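# Unroll a rolled necktie and lay it flat

## Task

Unroll the necktie, which starts folded and rolled up, and leave it flat on the table: doubled over once at its middle, stretched to its whole length, flat everywhere (the doubled end may remain a low loop), about aligned and about straight, spread to its full width, with no further folds and nothing hanging past the table edge. Dropping it into place is allowed.

## Robot and tools

Robot: two arms, left_arm and right_arm, each ending in a five-finger hand. right_arm has a right hand; left_arm has a mirrored left hand. Bases in the scene frame: left_arm near (+0.017, +0.334, +0.007) m, right_arm near (+0.015, -0.273, +0.022) m, both facing +x.

Frames: the scene frame has its origin on the table top, midway between the nominal bases, +x pointing out over the table, +z up, and left_arm on the +y side (image left/right does not match the arm names). Poses in results are in this frame. Offsets you send are along each arm's current Hand target axes, not scene axes.

Hand point: a point fixed to the palm, about 0.05 m in front of it and 0.15 m from the wrist flange. Its +z runs along straight fingers, +y out of the palm, +x across the palm away from the thumb on the right hand (toward the thumb on the left). Straight fingertips reach 0.06-0.07 m past the point along +z and sit 0.06 m behind it along -y. A wrist bracket on the little-finger side can strike things.

The 28-number row (all values in [-1, 1], both arms always present): left dx, dy, dz, rx, ry, rz, then left thumb_turn, thumb_bend, index, middle, ring, little, force_limit, speed; then the same fourteen for the right arm. dx-dz and rx-rz are an offset (translation plus one rotation vector) from the arm's Hand target as it stood when the action or move began; 1.0 equals 0.6 m or 180 degrees. Repeating an offset moves the arm further. All zeros re-commands the current Hand target. Finger numbers are absolute positions: -1 open/straight, +1 closed; thumb_turn -1 beside the palm, +1 across in front of it. force_limit maps -1..+1 to about 0..10 N at the fingertip (0..15 N for the two thumb motors). speed rises from near zero at -1 to full at +0.48 and stays full above; use -0.94 or lower for a soft grasp. To leave a hand unchanged, resend the last hand numbers you commanded for it; before any, send its hand_measured plus hand_force_limit and hand_speed. Thumb and fingers opposed enclose objects roughly 0.035-0.065 m thick.

Tools:
- execute_actions(actions, cameras): actions is a list of actions, each a table of up to 15 rows, one row per 1/30 s step; a short table keeps its last row to fill 15 steps. Every row counts from the action's start pose, not the prior row. Images come back only for an empty actions list or when cameras names them (["all"] for all).
- move(target, speed, blend, blocking, cameras): straight-line path toward one row or up to 15 rows, each an offset from the same starting Hand targets. speed is path speed in m/s, 0.002-4.3, default 0.25 (turns up to twice that in rad/s); one value or one per target. blend in m rounds corners; 0 stops at each target. Total time is capped at 10 s. blocking=false returns after about 0.5 s while motion continues. Paths ignore obstacles and the other arm.
- wait(seconds 0-10, cameras): hold last commands.
- stop(cameras): brake the running move.
- zoom_image(camera, region [x0,y0,x1,y1] in pixels, at most 504 each way) on the newest image of cam_high, cam_low, cam_roll_left, cam_roll_right, cam_left_wrist or cam_right_wrist (all 672x504).
- show_instructions(): reference images.
- finished_scene(scene): end the current scene, giving its number; irreversible.

Results: per arm end_effector_position (m) and end_effector_quat_wxyz in the scene frame, Hand target (last commanded pose after clipping, the base for your next offsets), joint positions, torques, velocities, and per hand six-value lists hand_measured, hand_stopped_by (moving, target, force, stalled, fault) and hand_load_n (positive when something pushes a finger open; near 0 after losing a grip). A move adds a move: line, e.g. done, off_target, moving, held, fault, with limits=paced (pose clipped) or limits=held (steps withheld). done means at rest within 10 mm and 2 degrees. Results may omit small temperature changes.

Behaviour to expect: the hand often rests 1-3 cm (sometimes 5 cm) short, usually low, without any contact; resend the gap as an offset. Commanded orientation is clipped to 40 degrees from the measured one each step. Small turns can shift the hand point a lot. Finger motors lock after reaching target or force_limit; to grip harder raise force_limit and send a more-closed target.

Avoid: dropping the tie or releasing it while it moves, letting any part leave or overhang the table, fast impacts, hard presses into the table, contact or pinching between the two hands, paths near an arm's own base (go around it), and heavy finger loads. Holding loads or straining toward unreachable poses heats motors: a MOTOR HOT line appears at 85 °C and at 100 °C the arm goes limp for 30-60 s. Loose objects may occasionally be nudged by outside forces. The tie must stay in its final flat state after the robot lets go.

Each tool is called as a command line: name --argument value for each argument, lists and objects as JSON in quotes; but a table of rows of numbers goes row by row, as --pt "numbers of a row", without its own name.

Reference images:

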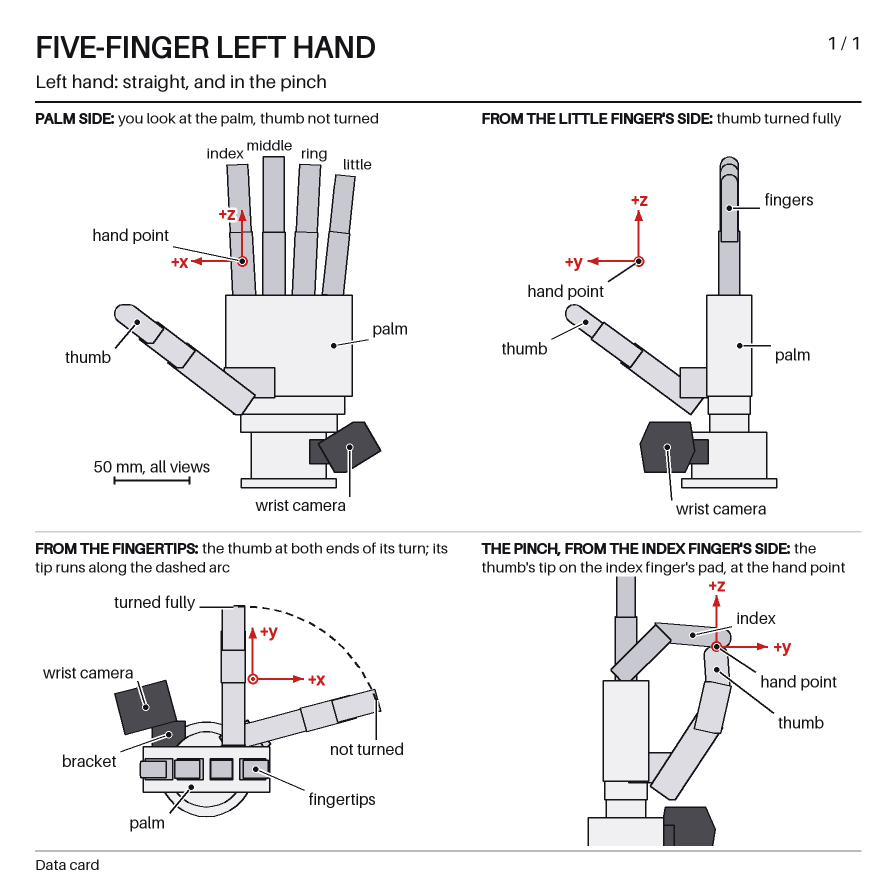

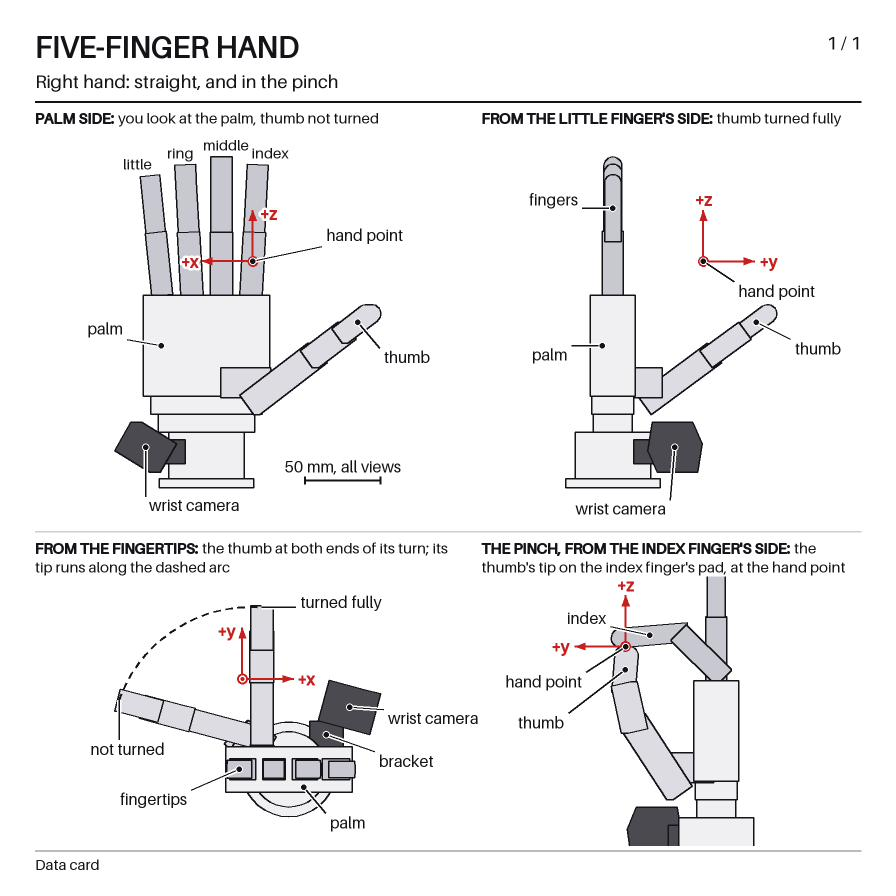

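## Session

execute_actions --actions '[]'

Scene clock: 0.00 s.
left_arm: end_effector_position=(+0.5890, -0.0641, +0.3168) hand_measured=(-1.000, -1.000, -1.000, -1.000, -1.000, -1.000) hand_load_n=(+0.0, +0.0, +0.0, +0.0, +0.0, +0.0) hand_stopped_by=(target, target, target, target, target, target) hand_force_limit=0.00 hand_speed=-0.80 end_effector_quat_wxyz=(-0.086, -0.443, +0.830, -0.327) | right_arm: end_effector_position=(+0.8774, -0.2313, +0.2394) hand_measured=(-1.000, -1.000, -1.000, -1.000, -1.000, -1.000) hand_load_n=(+0.0, +0.0, +0.0, +0.0, +0.0, +0.0) hand_stopped_by=(target, target, target, target, target, target) hand_force_limit=0.00 hand_speed=-0.80 end_effector_quat_wxyz=(+0.277, +0.057, +0.918, +0.279)
Joint positions: left_arm=[-0.435 2.111 2.431 -1.421 0.525 0.031] | right_arm=[-0.108 2.268 2.236 -0.935 -0.576 1.751]
Joint velocities: within noise
Joint torques (N m): no reading
Motor temperatures (°C): left_arm=[28 36 27 24 28 27] | right_arm=[24 33 21 25 25 26]
Heat: left arm: hottest shoulder 36 °C; right arm: hottest shoulder 33 °C.
Hand target: left_arm +0.5928, -0.0658, +0.3207; -0.081, -0.441, +0.830, -0.332 | right_arm +0.8817, -0.2319, +0.2427; +0.283, +0.055, +0.916, +0.278

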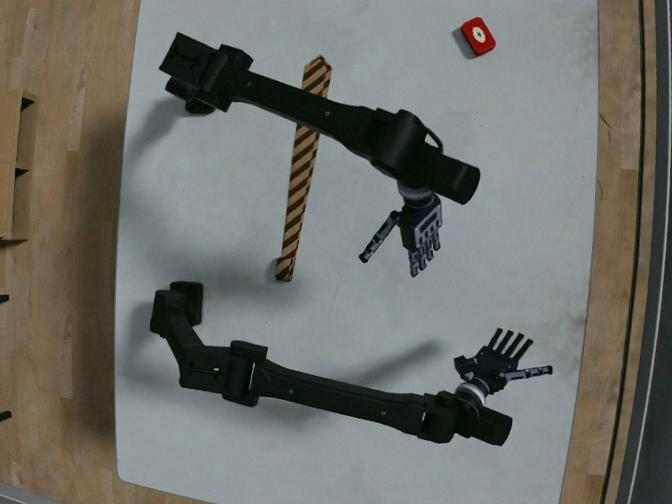

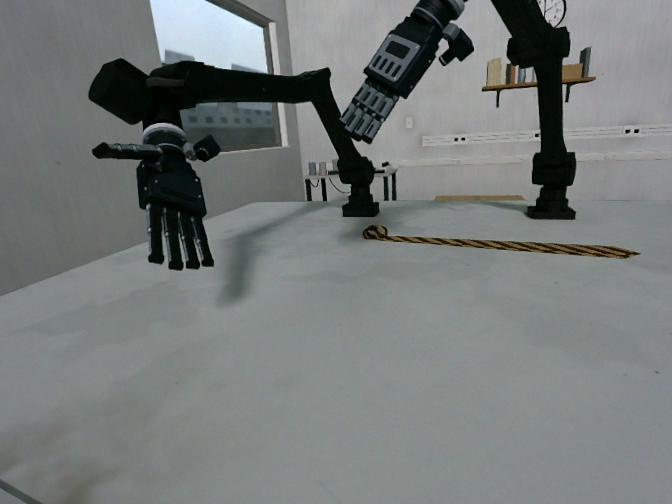

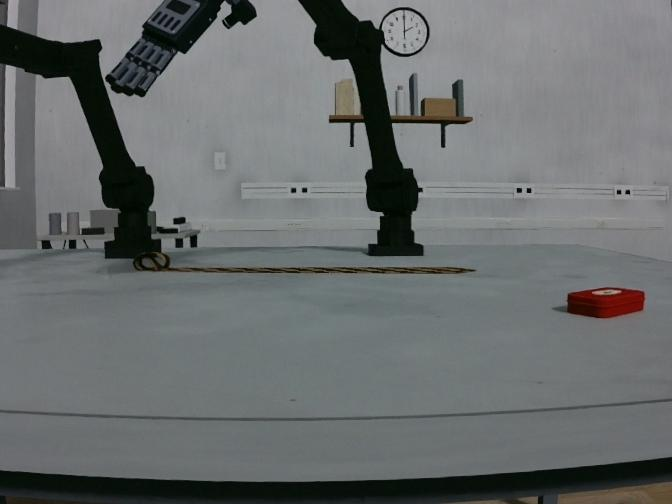

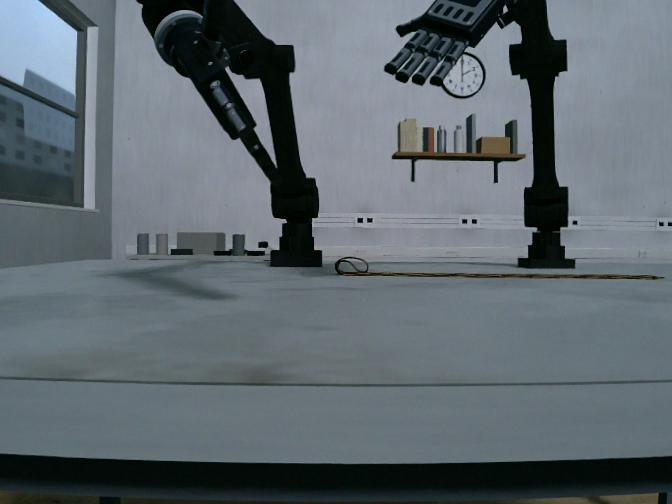

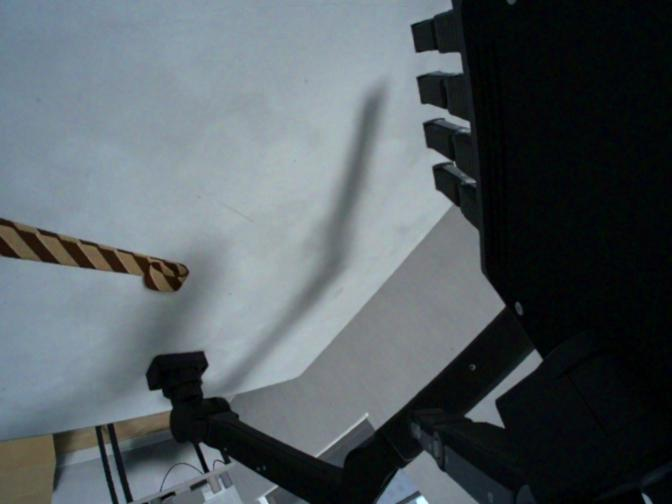

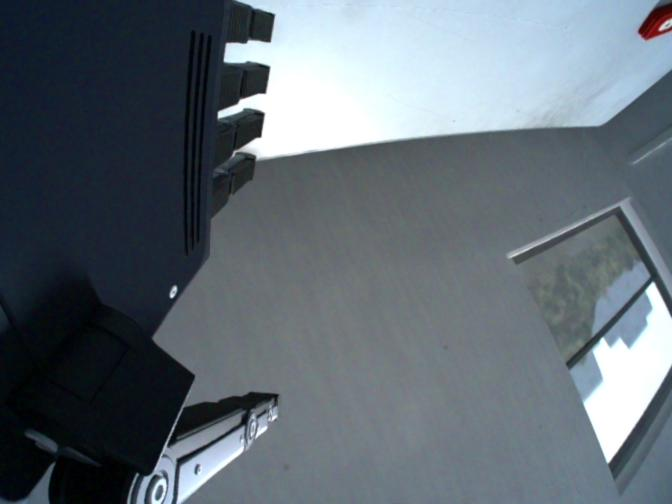

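zoom_image --camera "cam_high" --region '[220, 40, 400, 300]'

zoom_image --camera "cam_low" --region '[340, 200, 660, 280]'

zoom_image --camera "cam_roll_right" --region '[310, 240, 672, 300]'

zoom_image --camera "cam_left_wrist" --region '[0, 190, 220, 320]'

Scaled by 1.938 from the camera's 672x504 image, which has a finer 960x720 frame.

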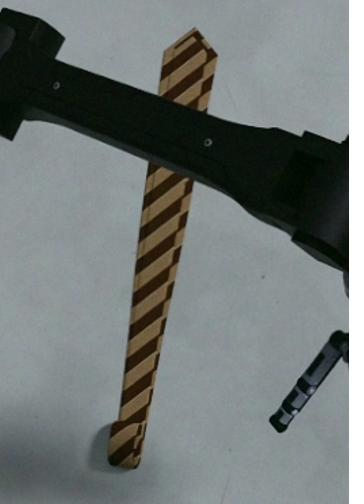

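Scaled by 1.575 from the camera's 672x504 image, which has a finer 960x720 frame.

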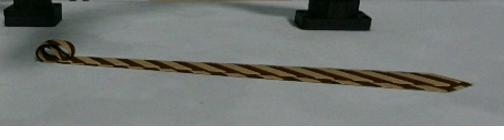

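Scaled by 1.392 from the camera's 672x504 image, which has a finer 960x720 frame.

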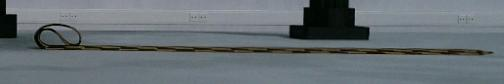

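Scaled by 2.291 from the camera's 672x504 image, which has a finer 960x720 frame.

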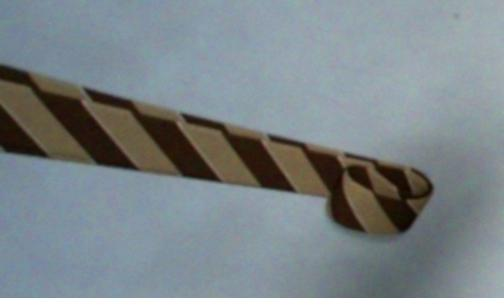

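move --target '[-0.338,0.197,-0.31,0,0,0,-1,-1,-1,-1,-1,-1,0,-0.8,0.715,0.0595,-0.309,-0.003,0.2917,-0.505,-1,-1,0,1,1,1,0,0]' --cameras '["cam_high","cam_low","cam_roll_right","cam_right_wrist"]'

Scene clock: 58.40 s.
left_arm: end_effector_position=(+0.5928, +0.2298, +0.3134) hand_measured=(-1.000, -1.000, -1.000, -1.000, -1.000, -1.000) hand_load_n=(+0.0, +0.0, +0.0, +0.0, +0.0, +0.0) hand_stopped_by=(target, target, target, target, target, target) hand_force_limit=0.00 hand_speed=-0.80 end_effector_quat_wxyz=(-0.086, -0.445, +0.828, -0.330) | right_arm: end_effector_position=(+0.4183, -0.1786, +0.1801) hand_measured=(-1.000, -1.000, +0.000, +1.000, +1.000, +1.000) hand_load_n=(+0.0, -0.5, +0.0, +0.0, +0.0, +0.0) hand_stopped_by=(target, target, target, target, target, target) hand_force_limit=0.00 hand_speed=0.00 end_effector_quat_wxyz=(+0.003, +0.704, -0.710, -0.005)
Joint positions: left_arm=[0.02 1.96 2.192 -1.63 0.677 0.548] | right_arm=[0.153 1.591 1.374 -1.363 -0.004 0.142]
Joint torques (N m): left_arm=[0.73 -19.31 8.54 -0.13 0.58 0.2] | right_arm=[1.03 -11.52 6.58 0.8 0.16 -0.18]
Motor temperatures (°C): left_arm=[27 40 32 24 27 26] | right_arm=[24 39 26 25 24 24]
Heat: left arm: hottest shoulder 40 °C; right arm: hottest shoulder 39 °C.
Hand target: left_arm +0.5919, +0.2339, +0.3195; -0.081, -0.441, +0.830, -0.332 | right_arm +0.4203, -0.1800, +0.1791; -0.001, +0.708, -0.707, +0.000
Off the commanded pose: left_arm 0.007 m, 1 deg | right_arm 0.003 m, 1 deg.
move: done
camera_calibration:
cam_right_wrist: T_world_to_cam=[[-0.965134, -0.259735, -0.03246, 0.366528], [-0.235478, 0.807389, 0.540993, 0.138573], [-0.114307, 0.529775, -0.8404, 0.411019], [0, 0, 0, 1]] pos_world=[0.433362, -0.234429, 0.282351]
Images, in order (width x height): cam_high 672x504, cam_low 672x504, cam_roll_right 672x504, cam_right_wrist 672x504.

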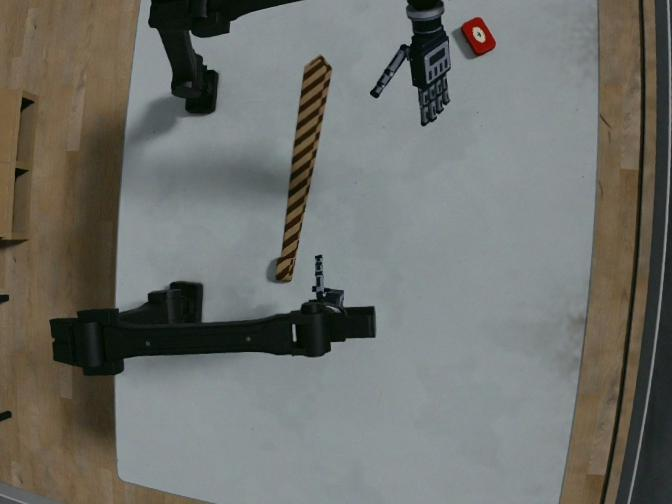

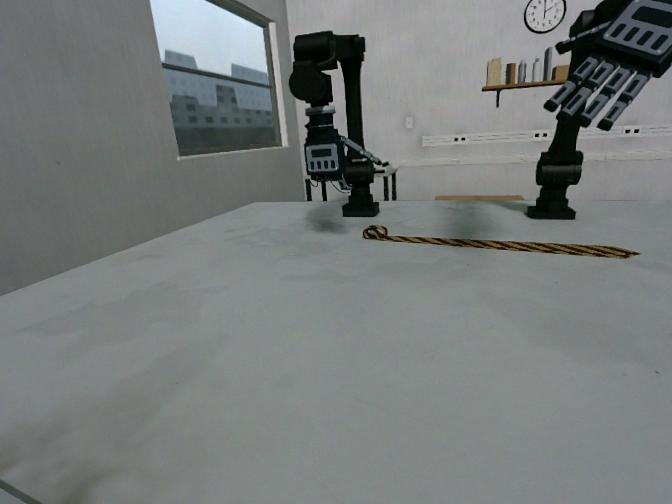

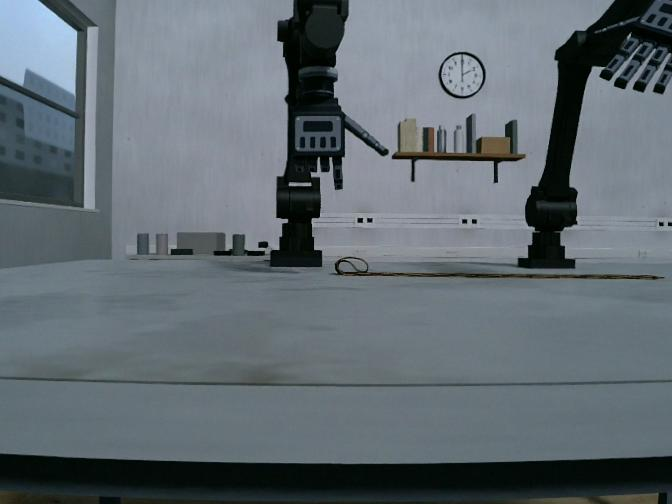

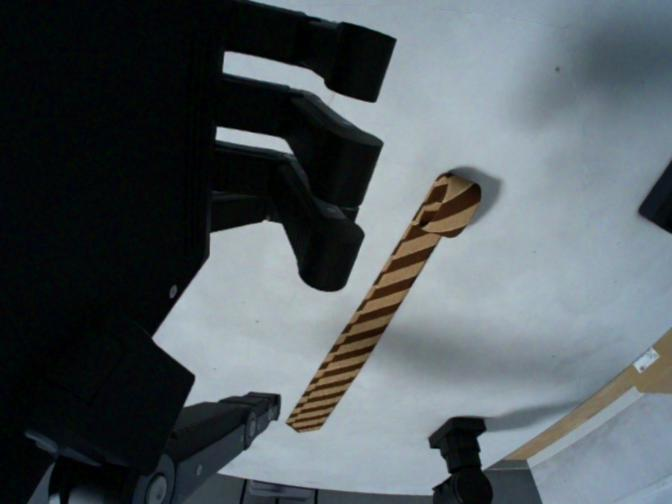

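zoom_image --camera "cam_roll_right" --region '[270, 100, 420, 290]'

zoom_image --camera "cam_right_wrist" --region '[250, 140, 500, 440]'

Scaled by 2.653 from the camera's 672x504 image, which has a finer 960x720 frame.

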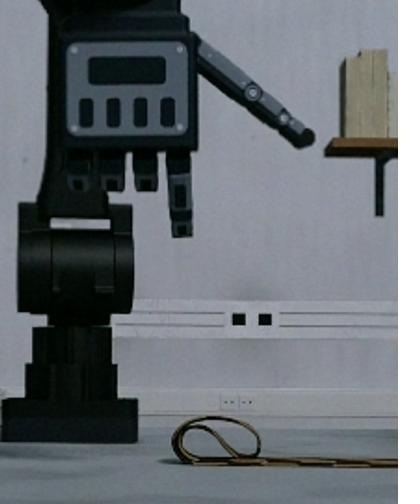

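Scaled by 1.680 from the camera's 672x504 image, which has a finer 960x720 frame.

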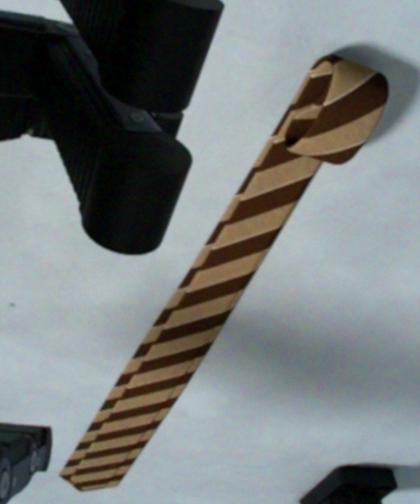

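zoom_image --camera "cam_roll_right" --region '[326, 248, 386, 284]'

zoom_image --camera "cam_low" --region '[350, 215, 410, 250]'

Scaled by 8.400 from the camera's 672x504 image, which has a finer 960x720 frame.

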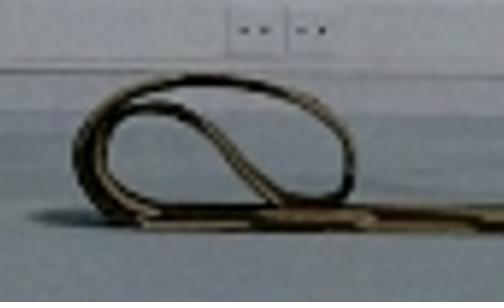

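Scaled by 8.400 from the camera's 672x504 image, which has a finer 960x720 frame.

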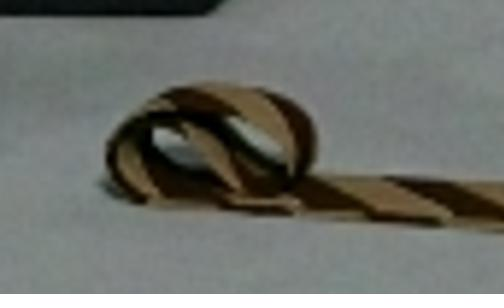

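move --target '[0,0,0,0,0,0,-1,-1,-1,-1,-1,-1,0,-0.8,-0.0783,0.0333,0.2317,0,0,0,-1,-1,0,1,1,1,0,0]' --speed 0.12 --cameras '["cam_high","cam_low","cam_roll_right","cam_right_wrist"]'

zoom_image --camera "cam_roll_right" --region '[320, 210, 400, 290]'

zoom_image --camera "cam_low" --region '[340, 190, 440, 260]'

zoom_image --camera "cam_right_wrist" --region '[250, 100, 550, 400]'

Scene clock: 88.47 s.
left_arm: end_effector_position=(+0.5928, +0.2298, +0.3134) hand_measured=(-1.000, -1.000, -1.000, -1.000, -1.000, -1.000) hand_load_n=(+0.0, +0.0, +0.0, +0.0, +0.0, +0.0) hand_stopped_by=(target, target, target, target, target, target) hand_force_limit=0.00 hand_speed=-0.80 end_effector_quat_wxyz=(-0.086, -0.445, +0.828, -0.330) | right_arm: end_effector_position=(+0.3983, -0.1348, +0.0443) hand_measured=(-1.000, -1.000, +0.000, +1.000, +1.000, +1.000) hand_load_n=(+0.0, +0.0, +0.0, +0.0, +0.0, +0.0) hand_stopped_by=(target, target, target, target, target, target) hand_force_limit=0.00 hand_speed=0.00 end_effector_quat_wxyz=(+0.000, +0.710, -0.704, -0.002)
Joint positions: left_arm=[0.02 1.96 2.192 -1.63 0.677 0.549] | right_arm=[0.256 1.697 1.122 -0.997 -0.004 0.229]
Joint torques (N m): left_arm=[0.67 -19.25 8.55 -0.12 0.58 0.19] | right_arm=[1.38 -11.05 5.81 0.81 0.14 0.03]
Heat: left arm: hottest shoulder 40 °C; right arm: hottest shoulder 36 °C.
Hand target: left_arm +0.5919, +0.2339, +0.3195; -0.081, -0.441, +0.830, -0.332 | right_arm +0.4003, -0.1330, +0.0400; +0.000, +0.708, -0.707, +0.000
Off the commanded pose: left_arm 0.007 m, 1 deg | right_arm 0.005 m, 0 deg.
move: done
camera_calibration:
cam_right_wrist: T_world_to_cam=[[-0.960574, -0.275124, -0.0400444, 0.350607], [-0.252486, 0.802949, 0.53993, 0.178191], [-0.116394, 0.528753, -0.840757, 0.272164], [0, 0, 0, 1]] pos_world=[0.413453, -0.190526, 0.146653]
Images, in order (width x height): cam_high 672x504, cam_low 672x504, cam_roll_right 672x504, cam_right_wrist 672x504.

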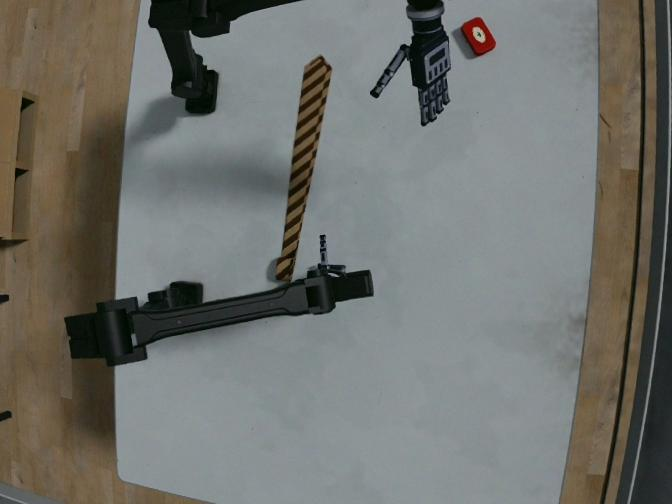

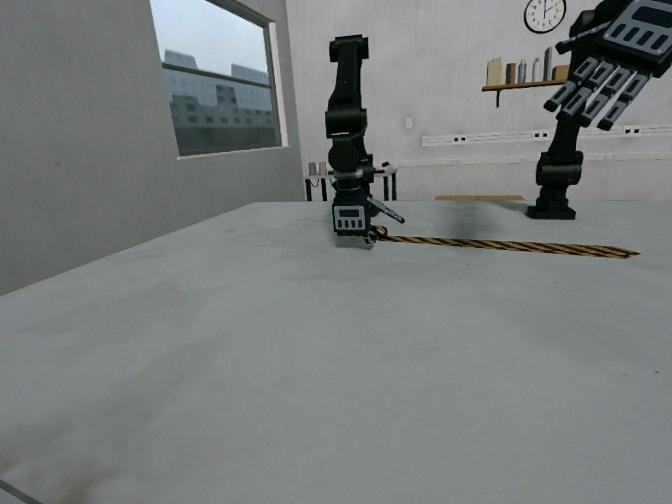

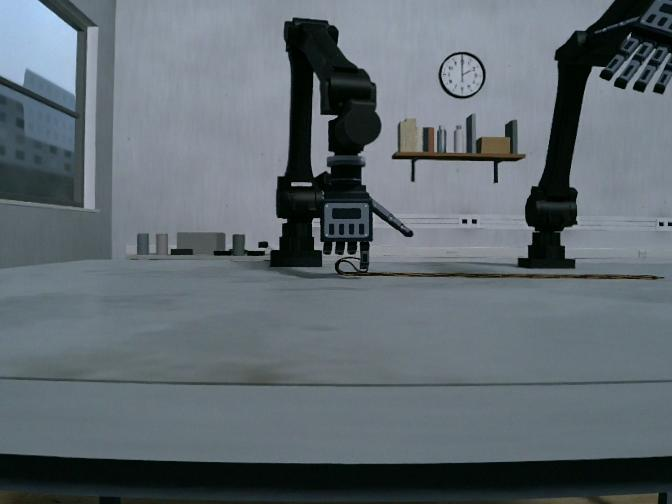

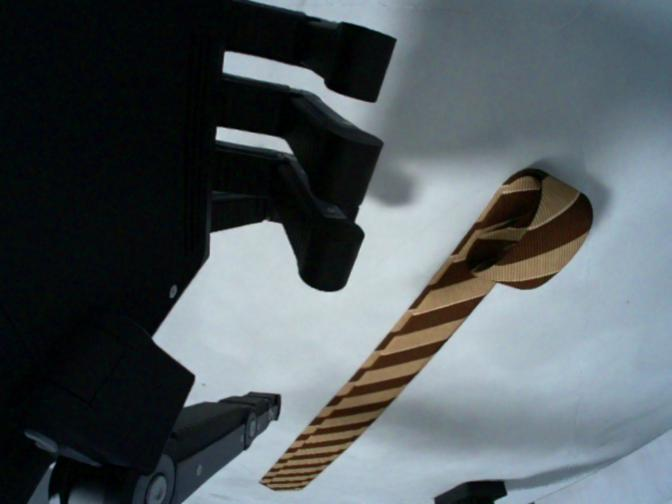

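Scaled by 6.300 from the camera's 672x504 image, which has a finer 960x720 frame.

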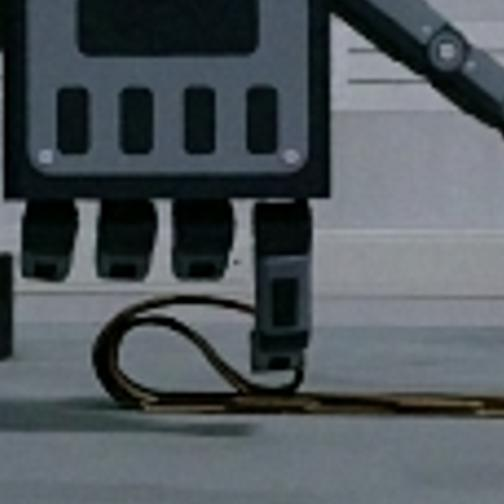

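Scaled by 5.040 from the camera's 672x504 image, which has a finer 960x720 frame.

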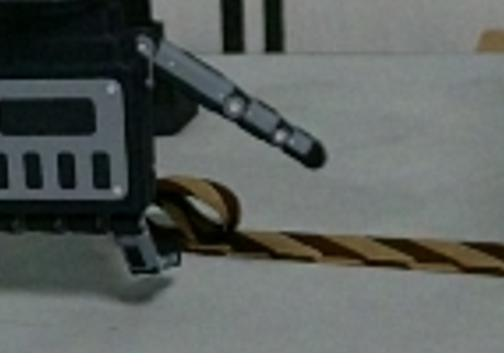

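Scaled by 1.680 from the camera's 672x504 image, which has a finer 960x720 frame.

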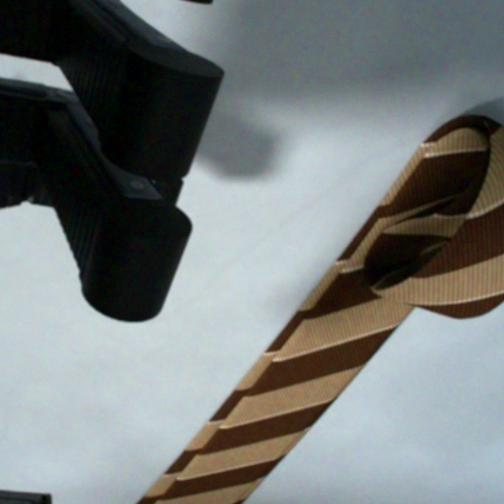

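move --target '[0,0,0,0,0,0,-1,-1,-1,-1,-1,-1,0,-0.8,0,0.083,0.015,0,0,0,-1,-1,0.13,1,1,1,0,0]' --speed 0.08 --cameras '["cam_high","cam_low","cam_roll_right","cam_right_wrist"]'

zoom_image --camera "cam_roll_right" --region '[320, 230, 390, 290]'

zoom_image --camera "cam_low" --region '[340, 190, 440, 260]'

zoom_image --camera "cam_high" --region '[240, 220, 360, 310]'

Scene clock: 99.73 s.
left_arm: end_effector_position=(+0.5928, +0.2298, +0.3134) hand_measured=(-1.000, -1.000, -1.000, -1.000, -1.000, -1.000) hand_load_n=(+0.0, +0.0, +0.0, +0.0, +0.0, +0.0) hand_stopped_by=(target, target, target, target, target, target) hand_force_limit=0.00 hand_speed=-0.80 end_effector_quat_wxyz=(-0.086, -0.445, +0.828, -0.330) | right_arm: end_effector_position=(+0.3480, -0.1357, +0.0310) hand_measured=(-1.000, -1.000, +0.130, +1.000, +1.000, +1.000) hand_load_n=(+0.0, +0.0, +0.0, +0.0, +0.0, +0.5) hand_stopped_by=(target, target, target, target, target, target) hand_force_limit=0.00 hand_speed=0.00 end_effector_quat_wxyz=(+0.005, +0.709, -0.705, -0.005)
Joint positions: left_arm=[0.02 1.96 2.192 -1.63 0.677 0.549] | right_arm=[0.283 1.615 0.969 -0.938 -0.004 0.258]
Joint torques (N m): left_arm=[0.73 -19.31 8.55 -0.12 0.58 0.19] | right_arm=[1.61 -10.29 5.48 0.8 0.13 0.02]
Heat: left arm: hottest shoulder 40 °C; right arm: hottest shoulder 36 °C.
Hand target: left_arm +0.5919, +0.2339, +0.3195; -0.081, -0.441, +0.830, -0.332 | right_arm +0.3504, -0.1331, +0.0310; +0.000, +0.708, -0.707, +0.000
Off the commanded pose: left_arm 0.007 m, 1 deg | right_arm 0.004 m, 1 deg.
move: done
camera_calibration:
cam_right_wrist: T_world_to_cam=[[-0.961553, -0.273141, -0.0284645, 0.30177], [-0.244756, 0.805364, 0.539892, 0.17106], [-0.124542, 0.526101, -0.841253, 0.258085], [0, 0, 0, 1]] pos_world=[0.364178, -0.191119, 0.133351]
Images, in order (width x height): cam_high 672x504, cam_low 672x504, cam_roll_right 672x504, cam_right_wrist 672x504.

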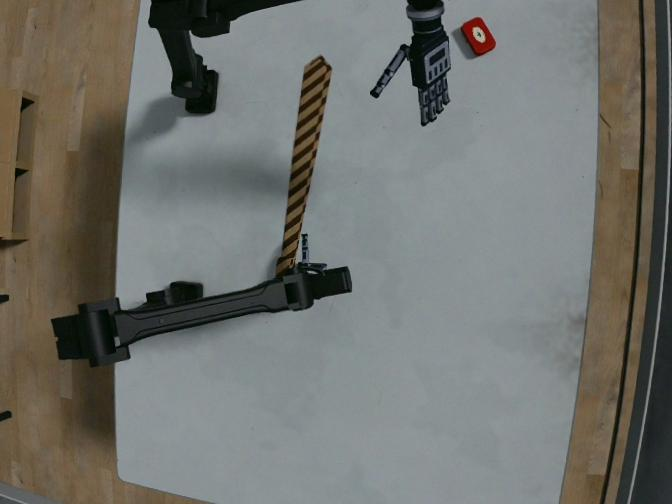

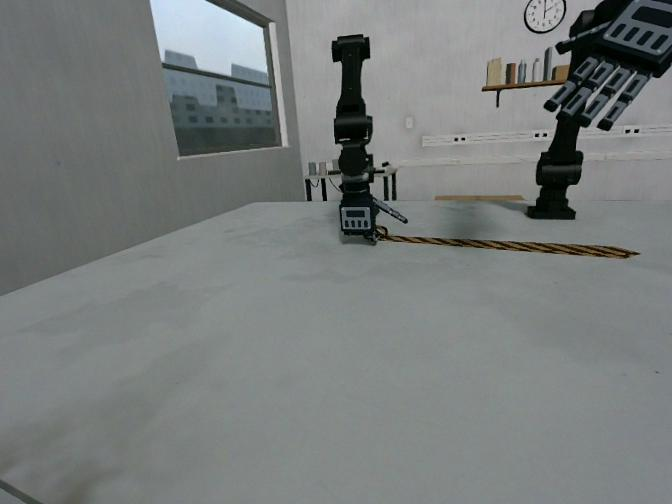

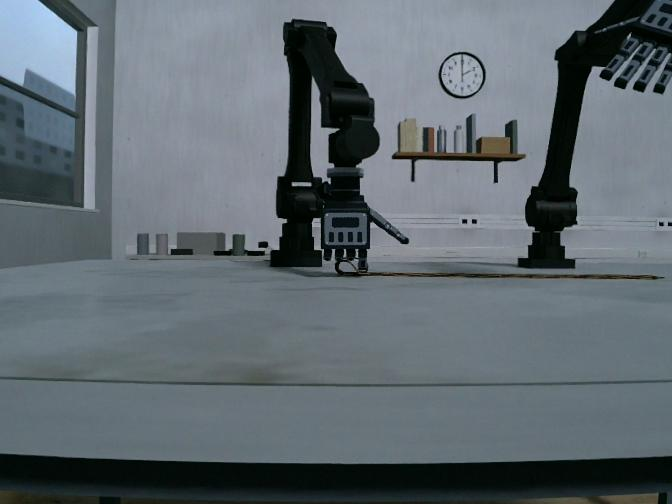

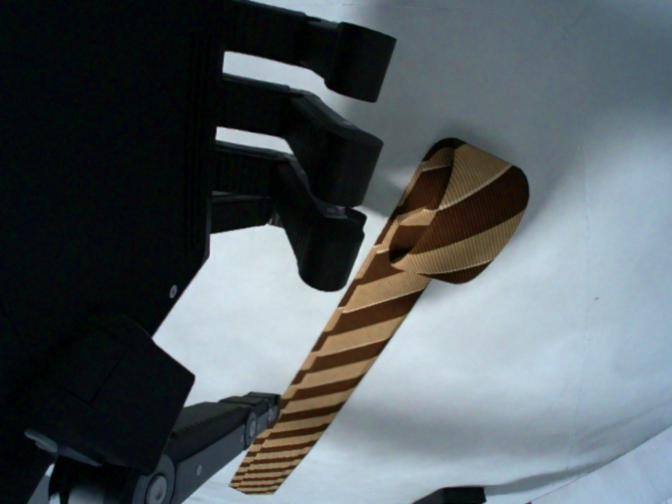

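Scaled by 7.200 from the camera's 672x504 image, which has a finer 960x720 frame.

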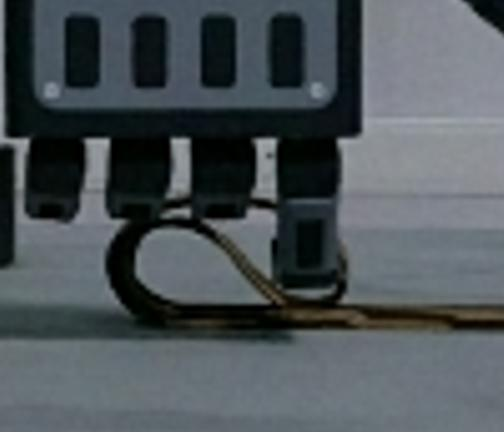

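Scaled by 5.040 from the camera's 672x504 image, which has a finer 960x720 frame.

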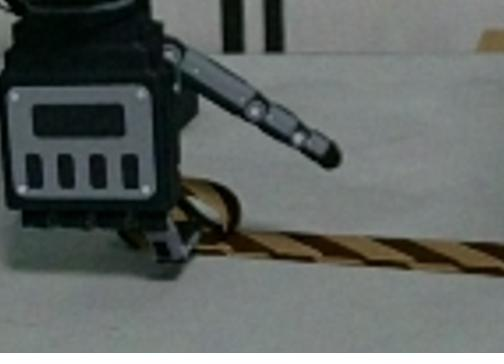

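Scaled by 4.200 from the camera's 672x504 image, which has a finer 960x720 frame.

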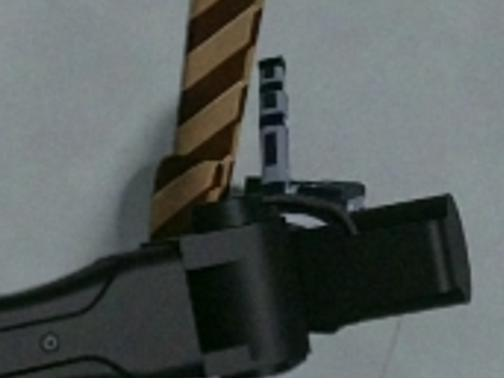

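move --target '[0,0,0,0,0,0,-1,-1,-1,-1,-1,-1,0,-0.8,-0.005,0.118,0,0,0,0,-1,-1,0.13,1,1,1,0,0]' --speed 0.06 --cameras '["cam_high","cam_low","cam_roll_right","cam_right_wrist"]'

zoom_image --camera "cam_roll_right" --region '[320, 230, 390, 290]'

zoom_image --camera "cam_right_wrist" --region '[250, 100, 550, 400]'

zoom_image --camera "cam_high" --region '[240, 220, 360, 310]'

Scene clock: 107.93 s.
left_arm: end_effector_position=(+0.5928, +0.2298, +0.3134) hand_measured=(-1.000, -1.000, -1.000, -1.000, -1.000, -1.000) hand_load_n=(+0.0, +0.0, +0.0, +0.0, +0.0, +0.0) hand_stopped_by=(target, target, target, target, target, target) hand_force_limit=0.00 hand_speed=-0.80 end_effector_quat_wxyz=(-0.086, -0.445, +0.828, -0.330) | right_arm: end_effector_position=(+0.2774, -0.1326, +0.0311) hand_measured=(-1.000, -1.000, +0.130, +1.000, +1.000, +1.000) hand_load_n=(+0.0, -0.5, +0.0, +0.0, +0.0, +0.0) hand_stopped_by=(target, target, target, target, target, target) hand_force_limit=0.00 hand_speed=0.00 end_effector_quat_wxyz=(+0.005, +0.709, -0.705, -0.005)
Joint positions: left_arm=[0.02 1.96 2.192 -1.63 0.677 0.549] | right_arm=[0.346 1.457 0.783 -0.91 -0.004 0.321]
Joint torques (N m): left_arm=[0.67 -19.31 8.54 -0.12 0.59 0.19] | right_arm=[1.61 -7.94 5.29 0.83 0.13 0.03]
Heat: left arm: hottest shoulder 40 °C; right arm: hottest shoulder 35 °C.
Hand target: left_arm +0.5919, +0.2339, +0.3195; -0.081, -0.441, +0.830, -0.332 | right_arm +0.2797, -0.1302, +0.0310; +0.000, +0.708, -0.707, +0.000
Off the commanded pose: left_arm 0.007 m, 1 deg | right_arm 0.003 m, 1 deg.
move: done
camera_calibration:
cam_right_wrist: T_world_to_cam=[[-0.961562, -0.273169, -0.0278616, 0.234776], [-0.244561, 0.805862, 0.539238, 0.151295], [-0.12485, 0.525324, -0.841693, 0.247708], [0, 0, 0, 1]] pos_world=[0.293679, -0.187916, 0.133451]
Images, in order (width x height): cam_high 672x504, cam_low 672x504, cam_roll_right 672x504, cam_right_wrist 672x504.

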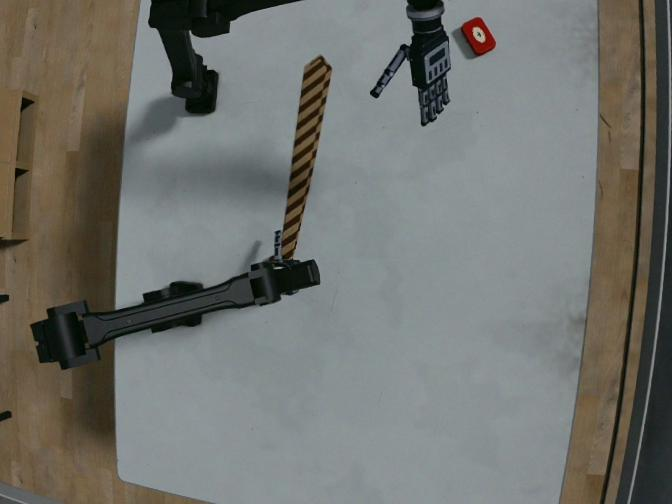

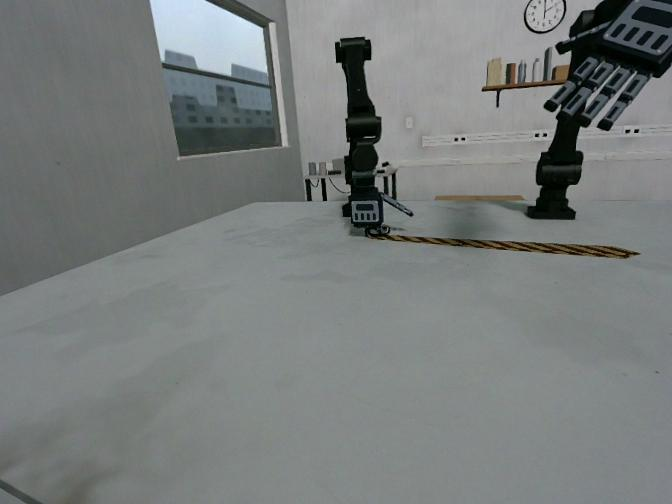

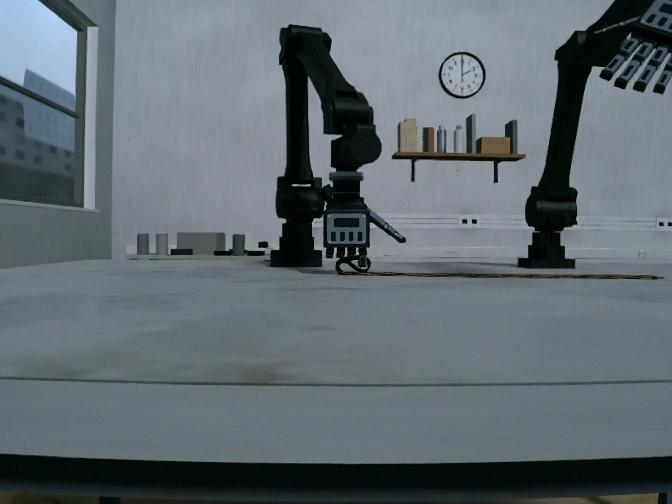

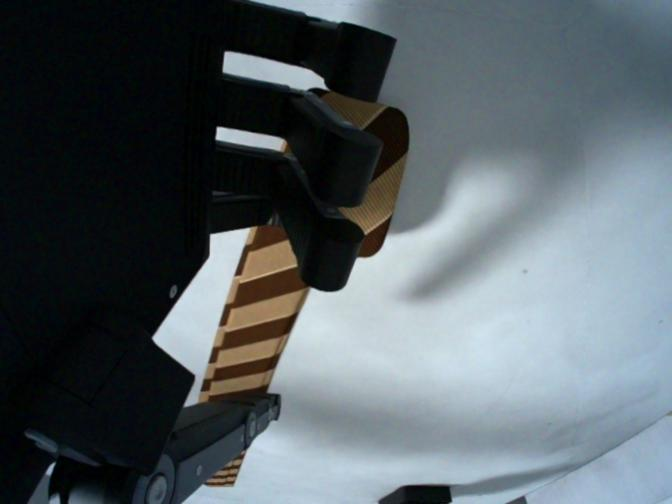

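Scaled by 7.200 from the camera's 672x504 image, which has a finer 960x720 frame.

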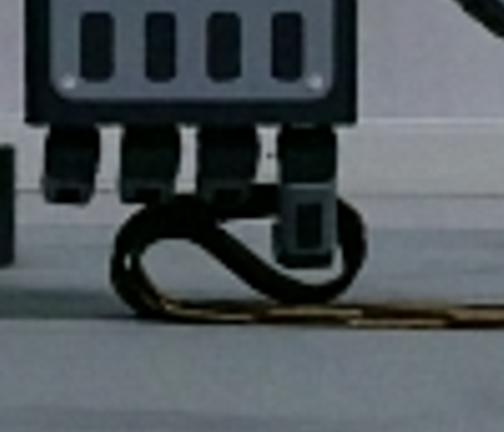

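Scaled by 1.680 from the camera's 672x504 image, which has a finer 960x720 frame.

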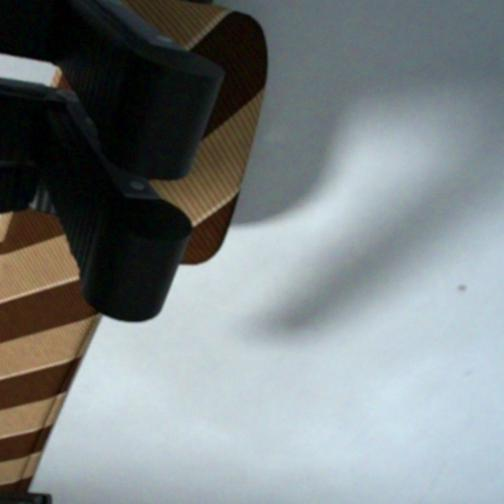

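Scaled by 4.200 from the camera's 672x504 image, which has a finer 960x720 frame.

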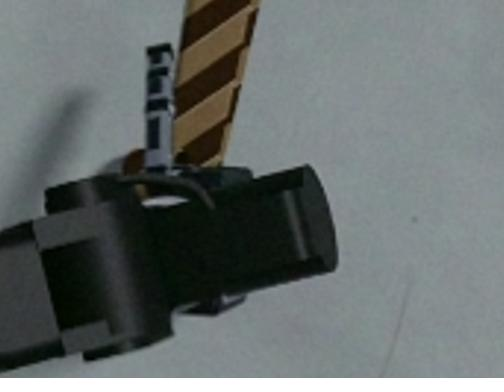

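move --pt "0 0 0 0 0 0 -1 -1 -1 -1 -1 -1 0 -0.8 0.0 0.0 -0.07 0 0 0 -1 -1 0.13 1 1 1 0 0" --pt "0 0 0 0 0 0 -1 -1 -1 -1 -1 -1 0 -0.8 0.15 0.0 -0.1 0 0 0 -1 -1 0.13 1 1 1 0 0" --speed 0.1 --blend '[0.02,0]' --cameras '["cam_high","cam_low","cam_right_wrist"]'

zoom_image --camera "cam_low" --region '[300, 180, 440, 260]'

zoom_image --camera "cam_high" --region '[240, 220, 360, 330]'

Scene clock: 117.80 s.
left_arm: end_effector_position=(+0.5928, +0.2298, +0.3134) hand_measured=(-1.000, -1.000, -1.000, -1.000, -1.000, -1.000) hand_load_n=(+0.0, +0.0, +0.0, +0.0, +0.0, +0.0) hand_stopped_by=(target, target, target, target, target, target) hand_force_limit=0.00 hand_speed=-0.80 end_effector_quat_wxyz=(-0.086, -0.445, +0.828, -0.330) | right_arm: end_effector_position=(+0.2716, -0.2196, +0.0823) hand_measured=(-1.000, -1.000, +0.130, +1.000, +1.000, +1.000) hand_load_n=(+0.0, -0.5, +0.0, +0.0, +0.0, +0.0) hand_stopped_by=(target, target, target, target, target, target) hand_force_limit=0.00 hand_speed=0.00 end_effector_quat_wxyz=(+0.006, +0.704, -0.710, -0.007)
Joint positions: left_arm=[0.02 1.96 2.192 -1.63 0.677 0.549] | right_arm=[0.089 1.309 0.798 -1.078 -0.001 0.079]
Joint torques (N m): left_arm=[0.73 -19.31 8.55 -0.12 0.58 0.19] | right_arm=[0.97 -6.65 8.03 -0.21 0.07 -0.18]
Heat: left arm: hottest shoulder 40 °C; right arm: hottest shoulder 35 °C.
Hand target: left_arm +0.5919, +0.2339, +0.3195; -0.081, -0.441, +0.830, -0.332 | right_arm +0.2798, -0.2203, +0.0909; +0.000, +0.708, -0.707, +0.000
Off the commanded pose: left_arm 0.007 m, 1 deg | right_arm 0.012 m, 1 deg.
move: off_target (right_arm)
camera_calibration:
cam_right_wrist: T_world_to_cam=[[-0.965533, -0.259203, -0.0236662, 0.210602], [-0.230425, 0.808955, 0.54083, 0.189077], [-0.12104, 0.527642, -0.840799, 0.335185], [0, 0, 0, 1]] pos_world=[0.287482, -0.275223, 0.184549]
Images, in order (width x height): cam_high 672x504, cam_low 672x504, cam_right_wrist 672x504.

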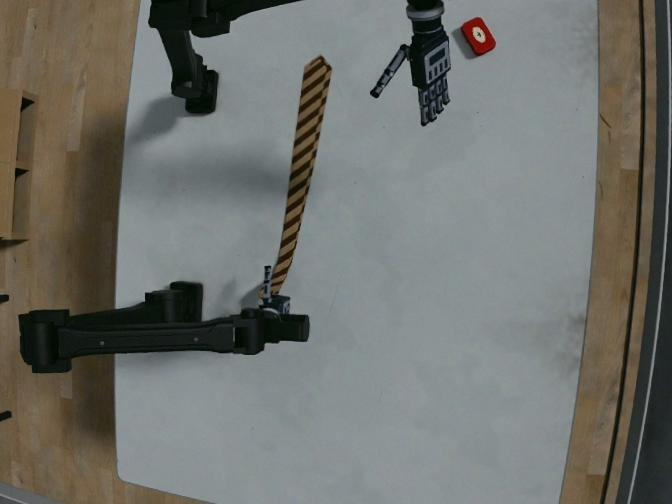

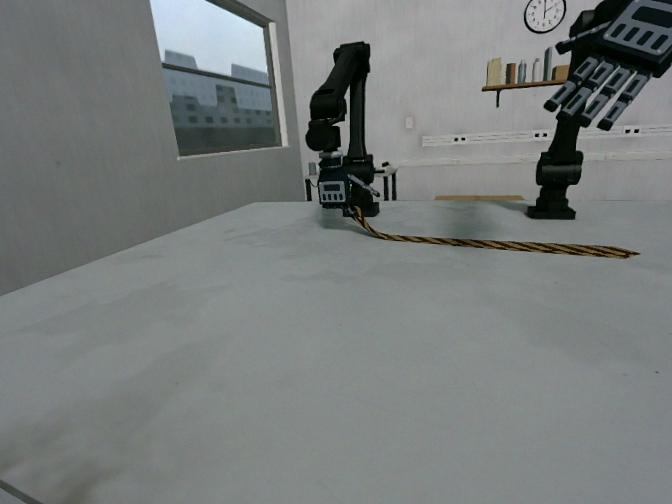

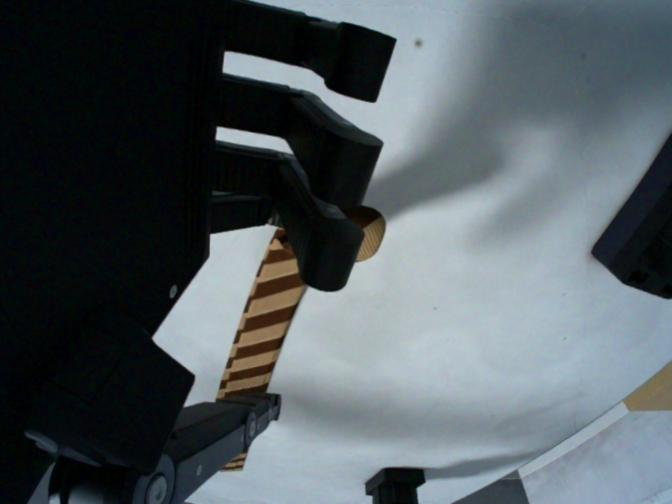

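Scaled by 3.600 from the camera's 672x504 image, which has a finer 960x720 frame.

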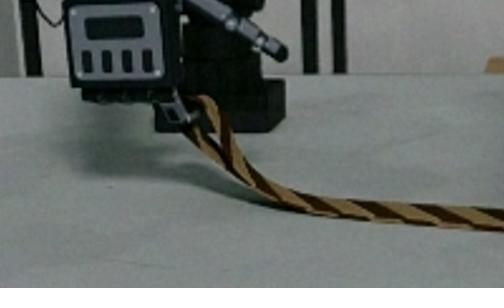

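Scaled by 4.200 from the camera's 672x504 image, which has a finer 960x720 frame.

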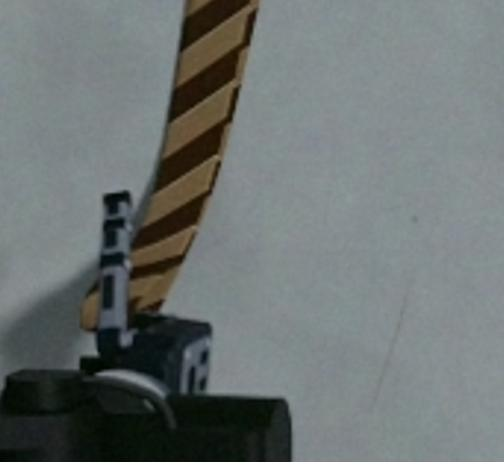

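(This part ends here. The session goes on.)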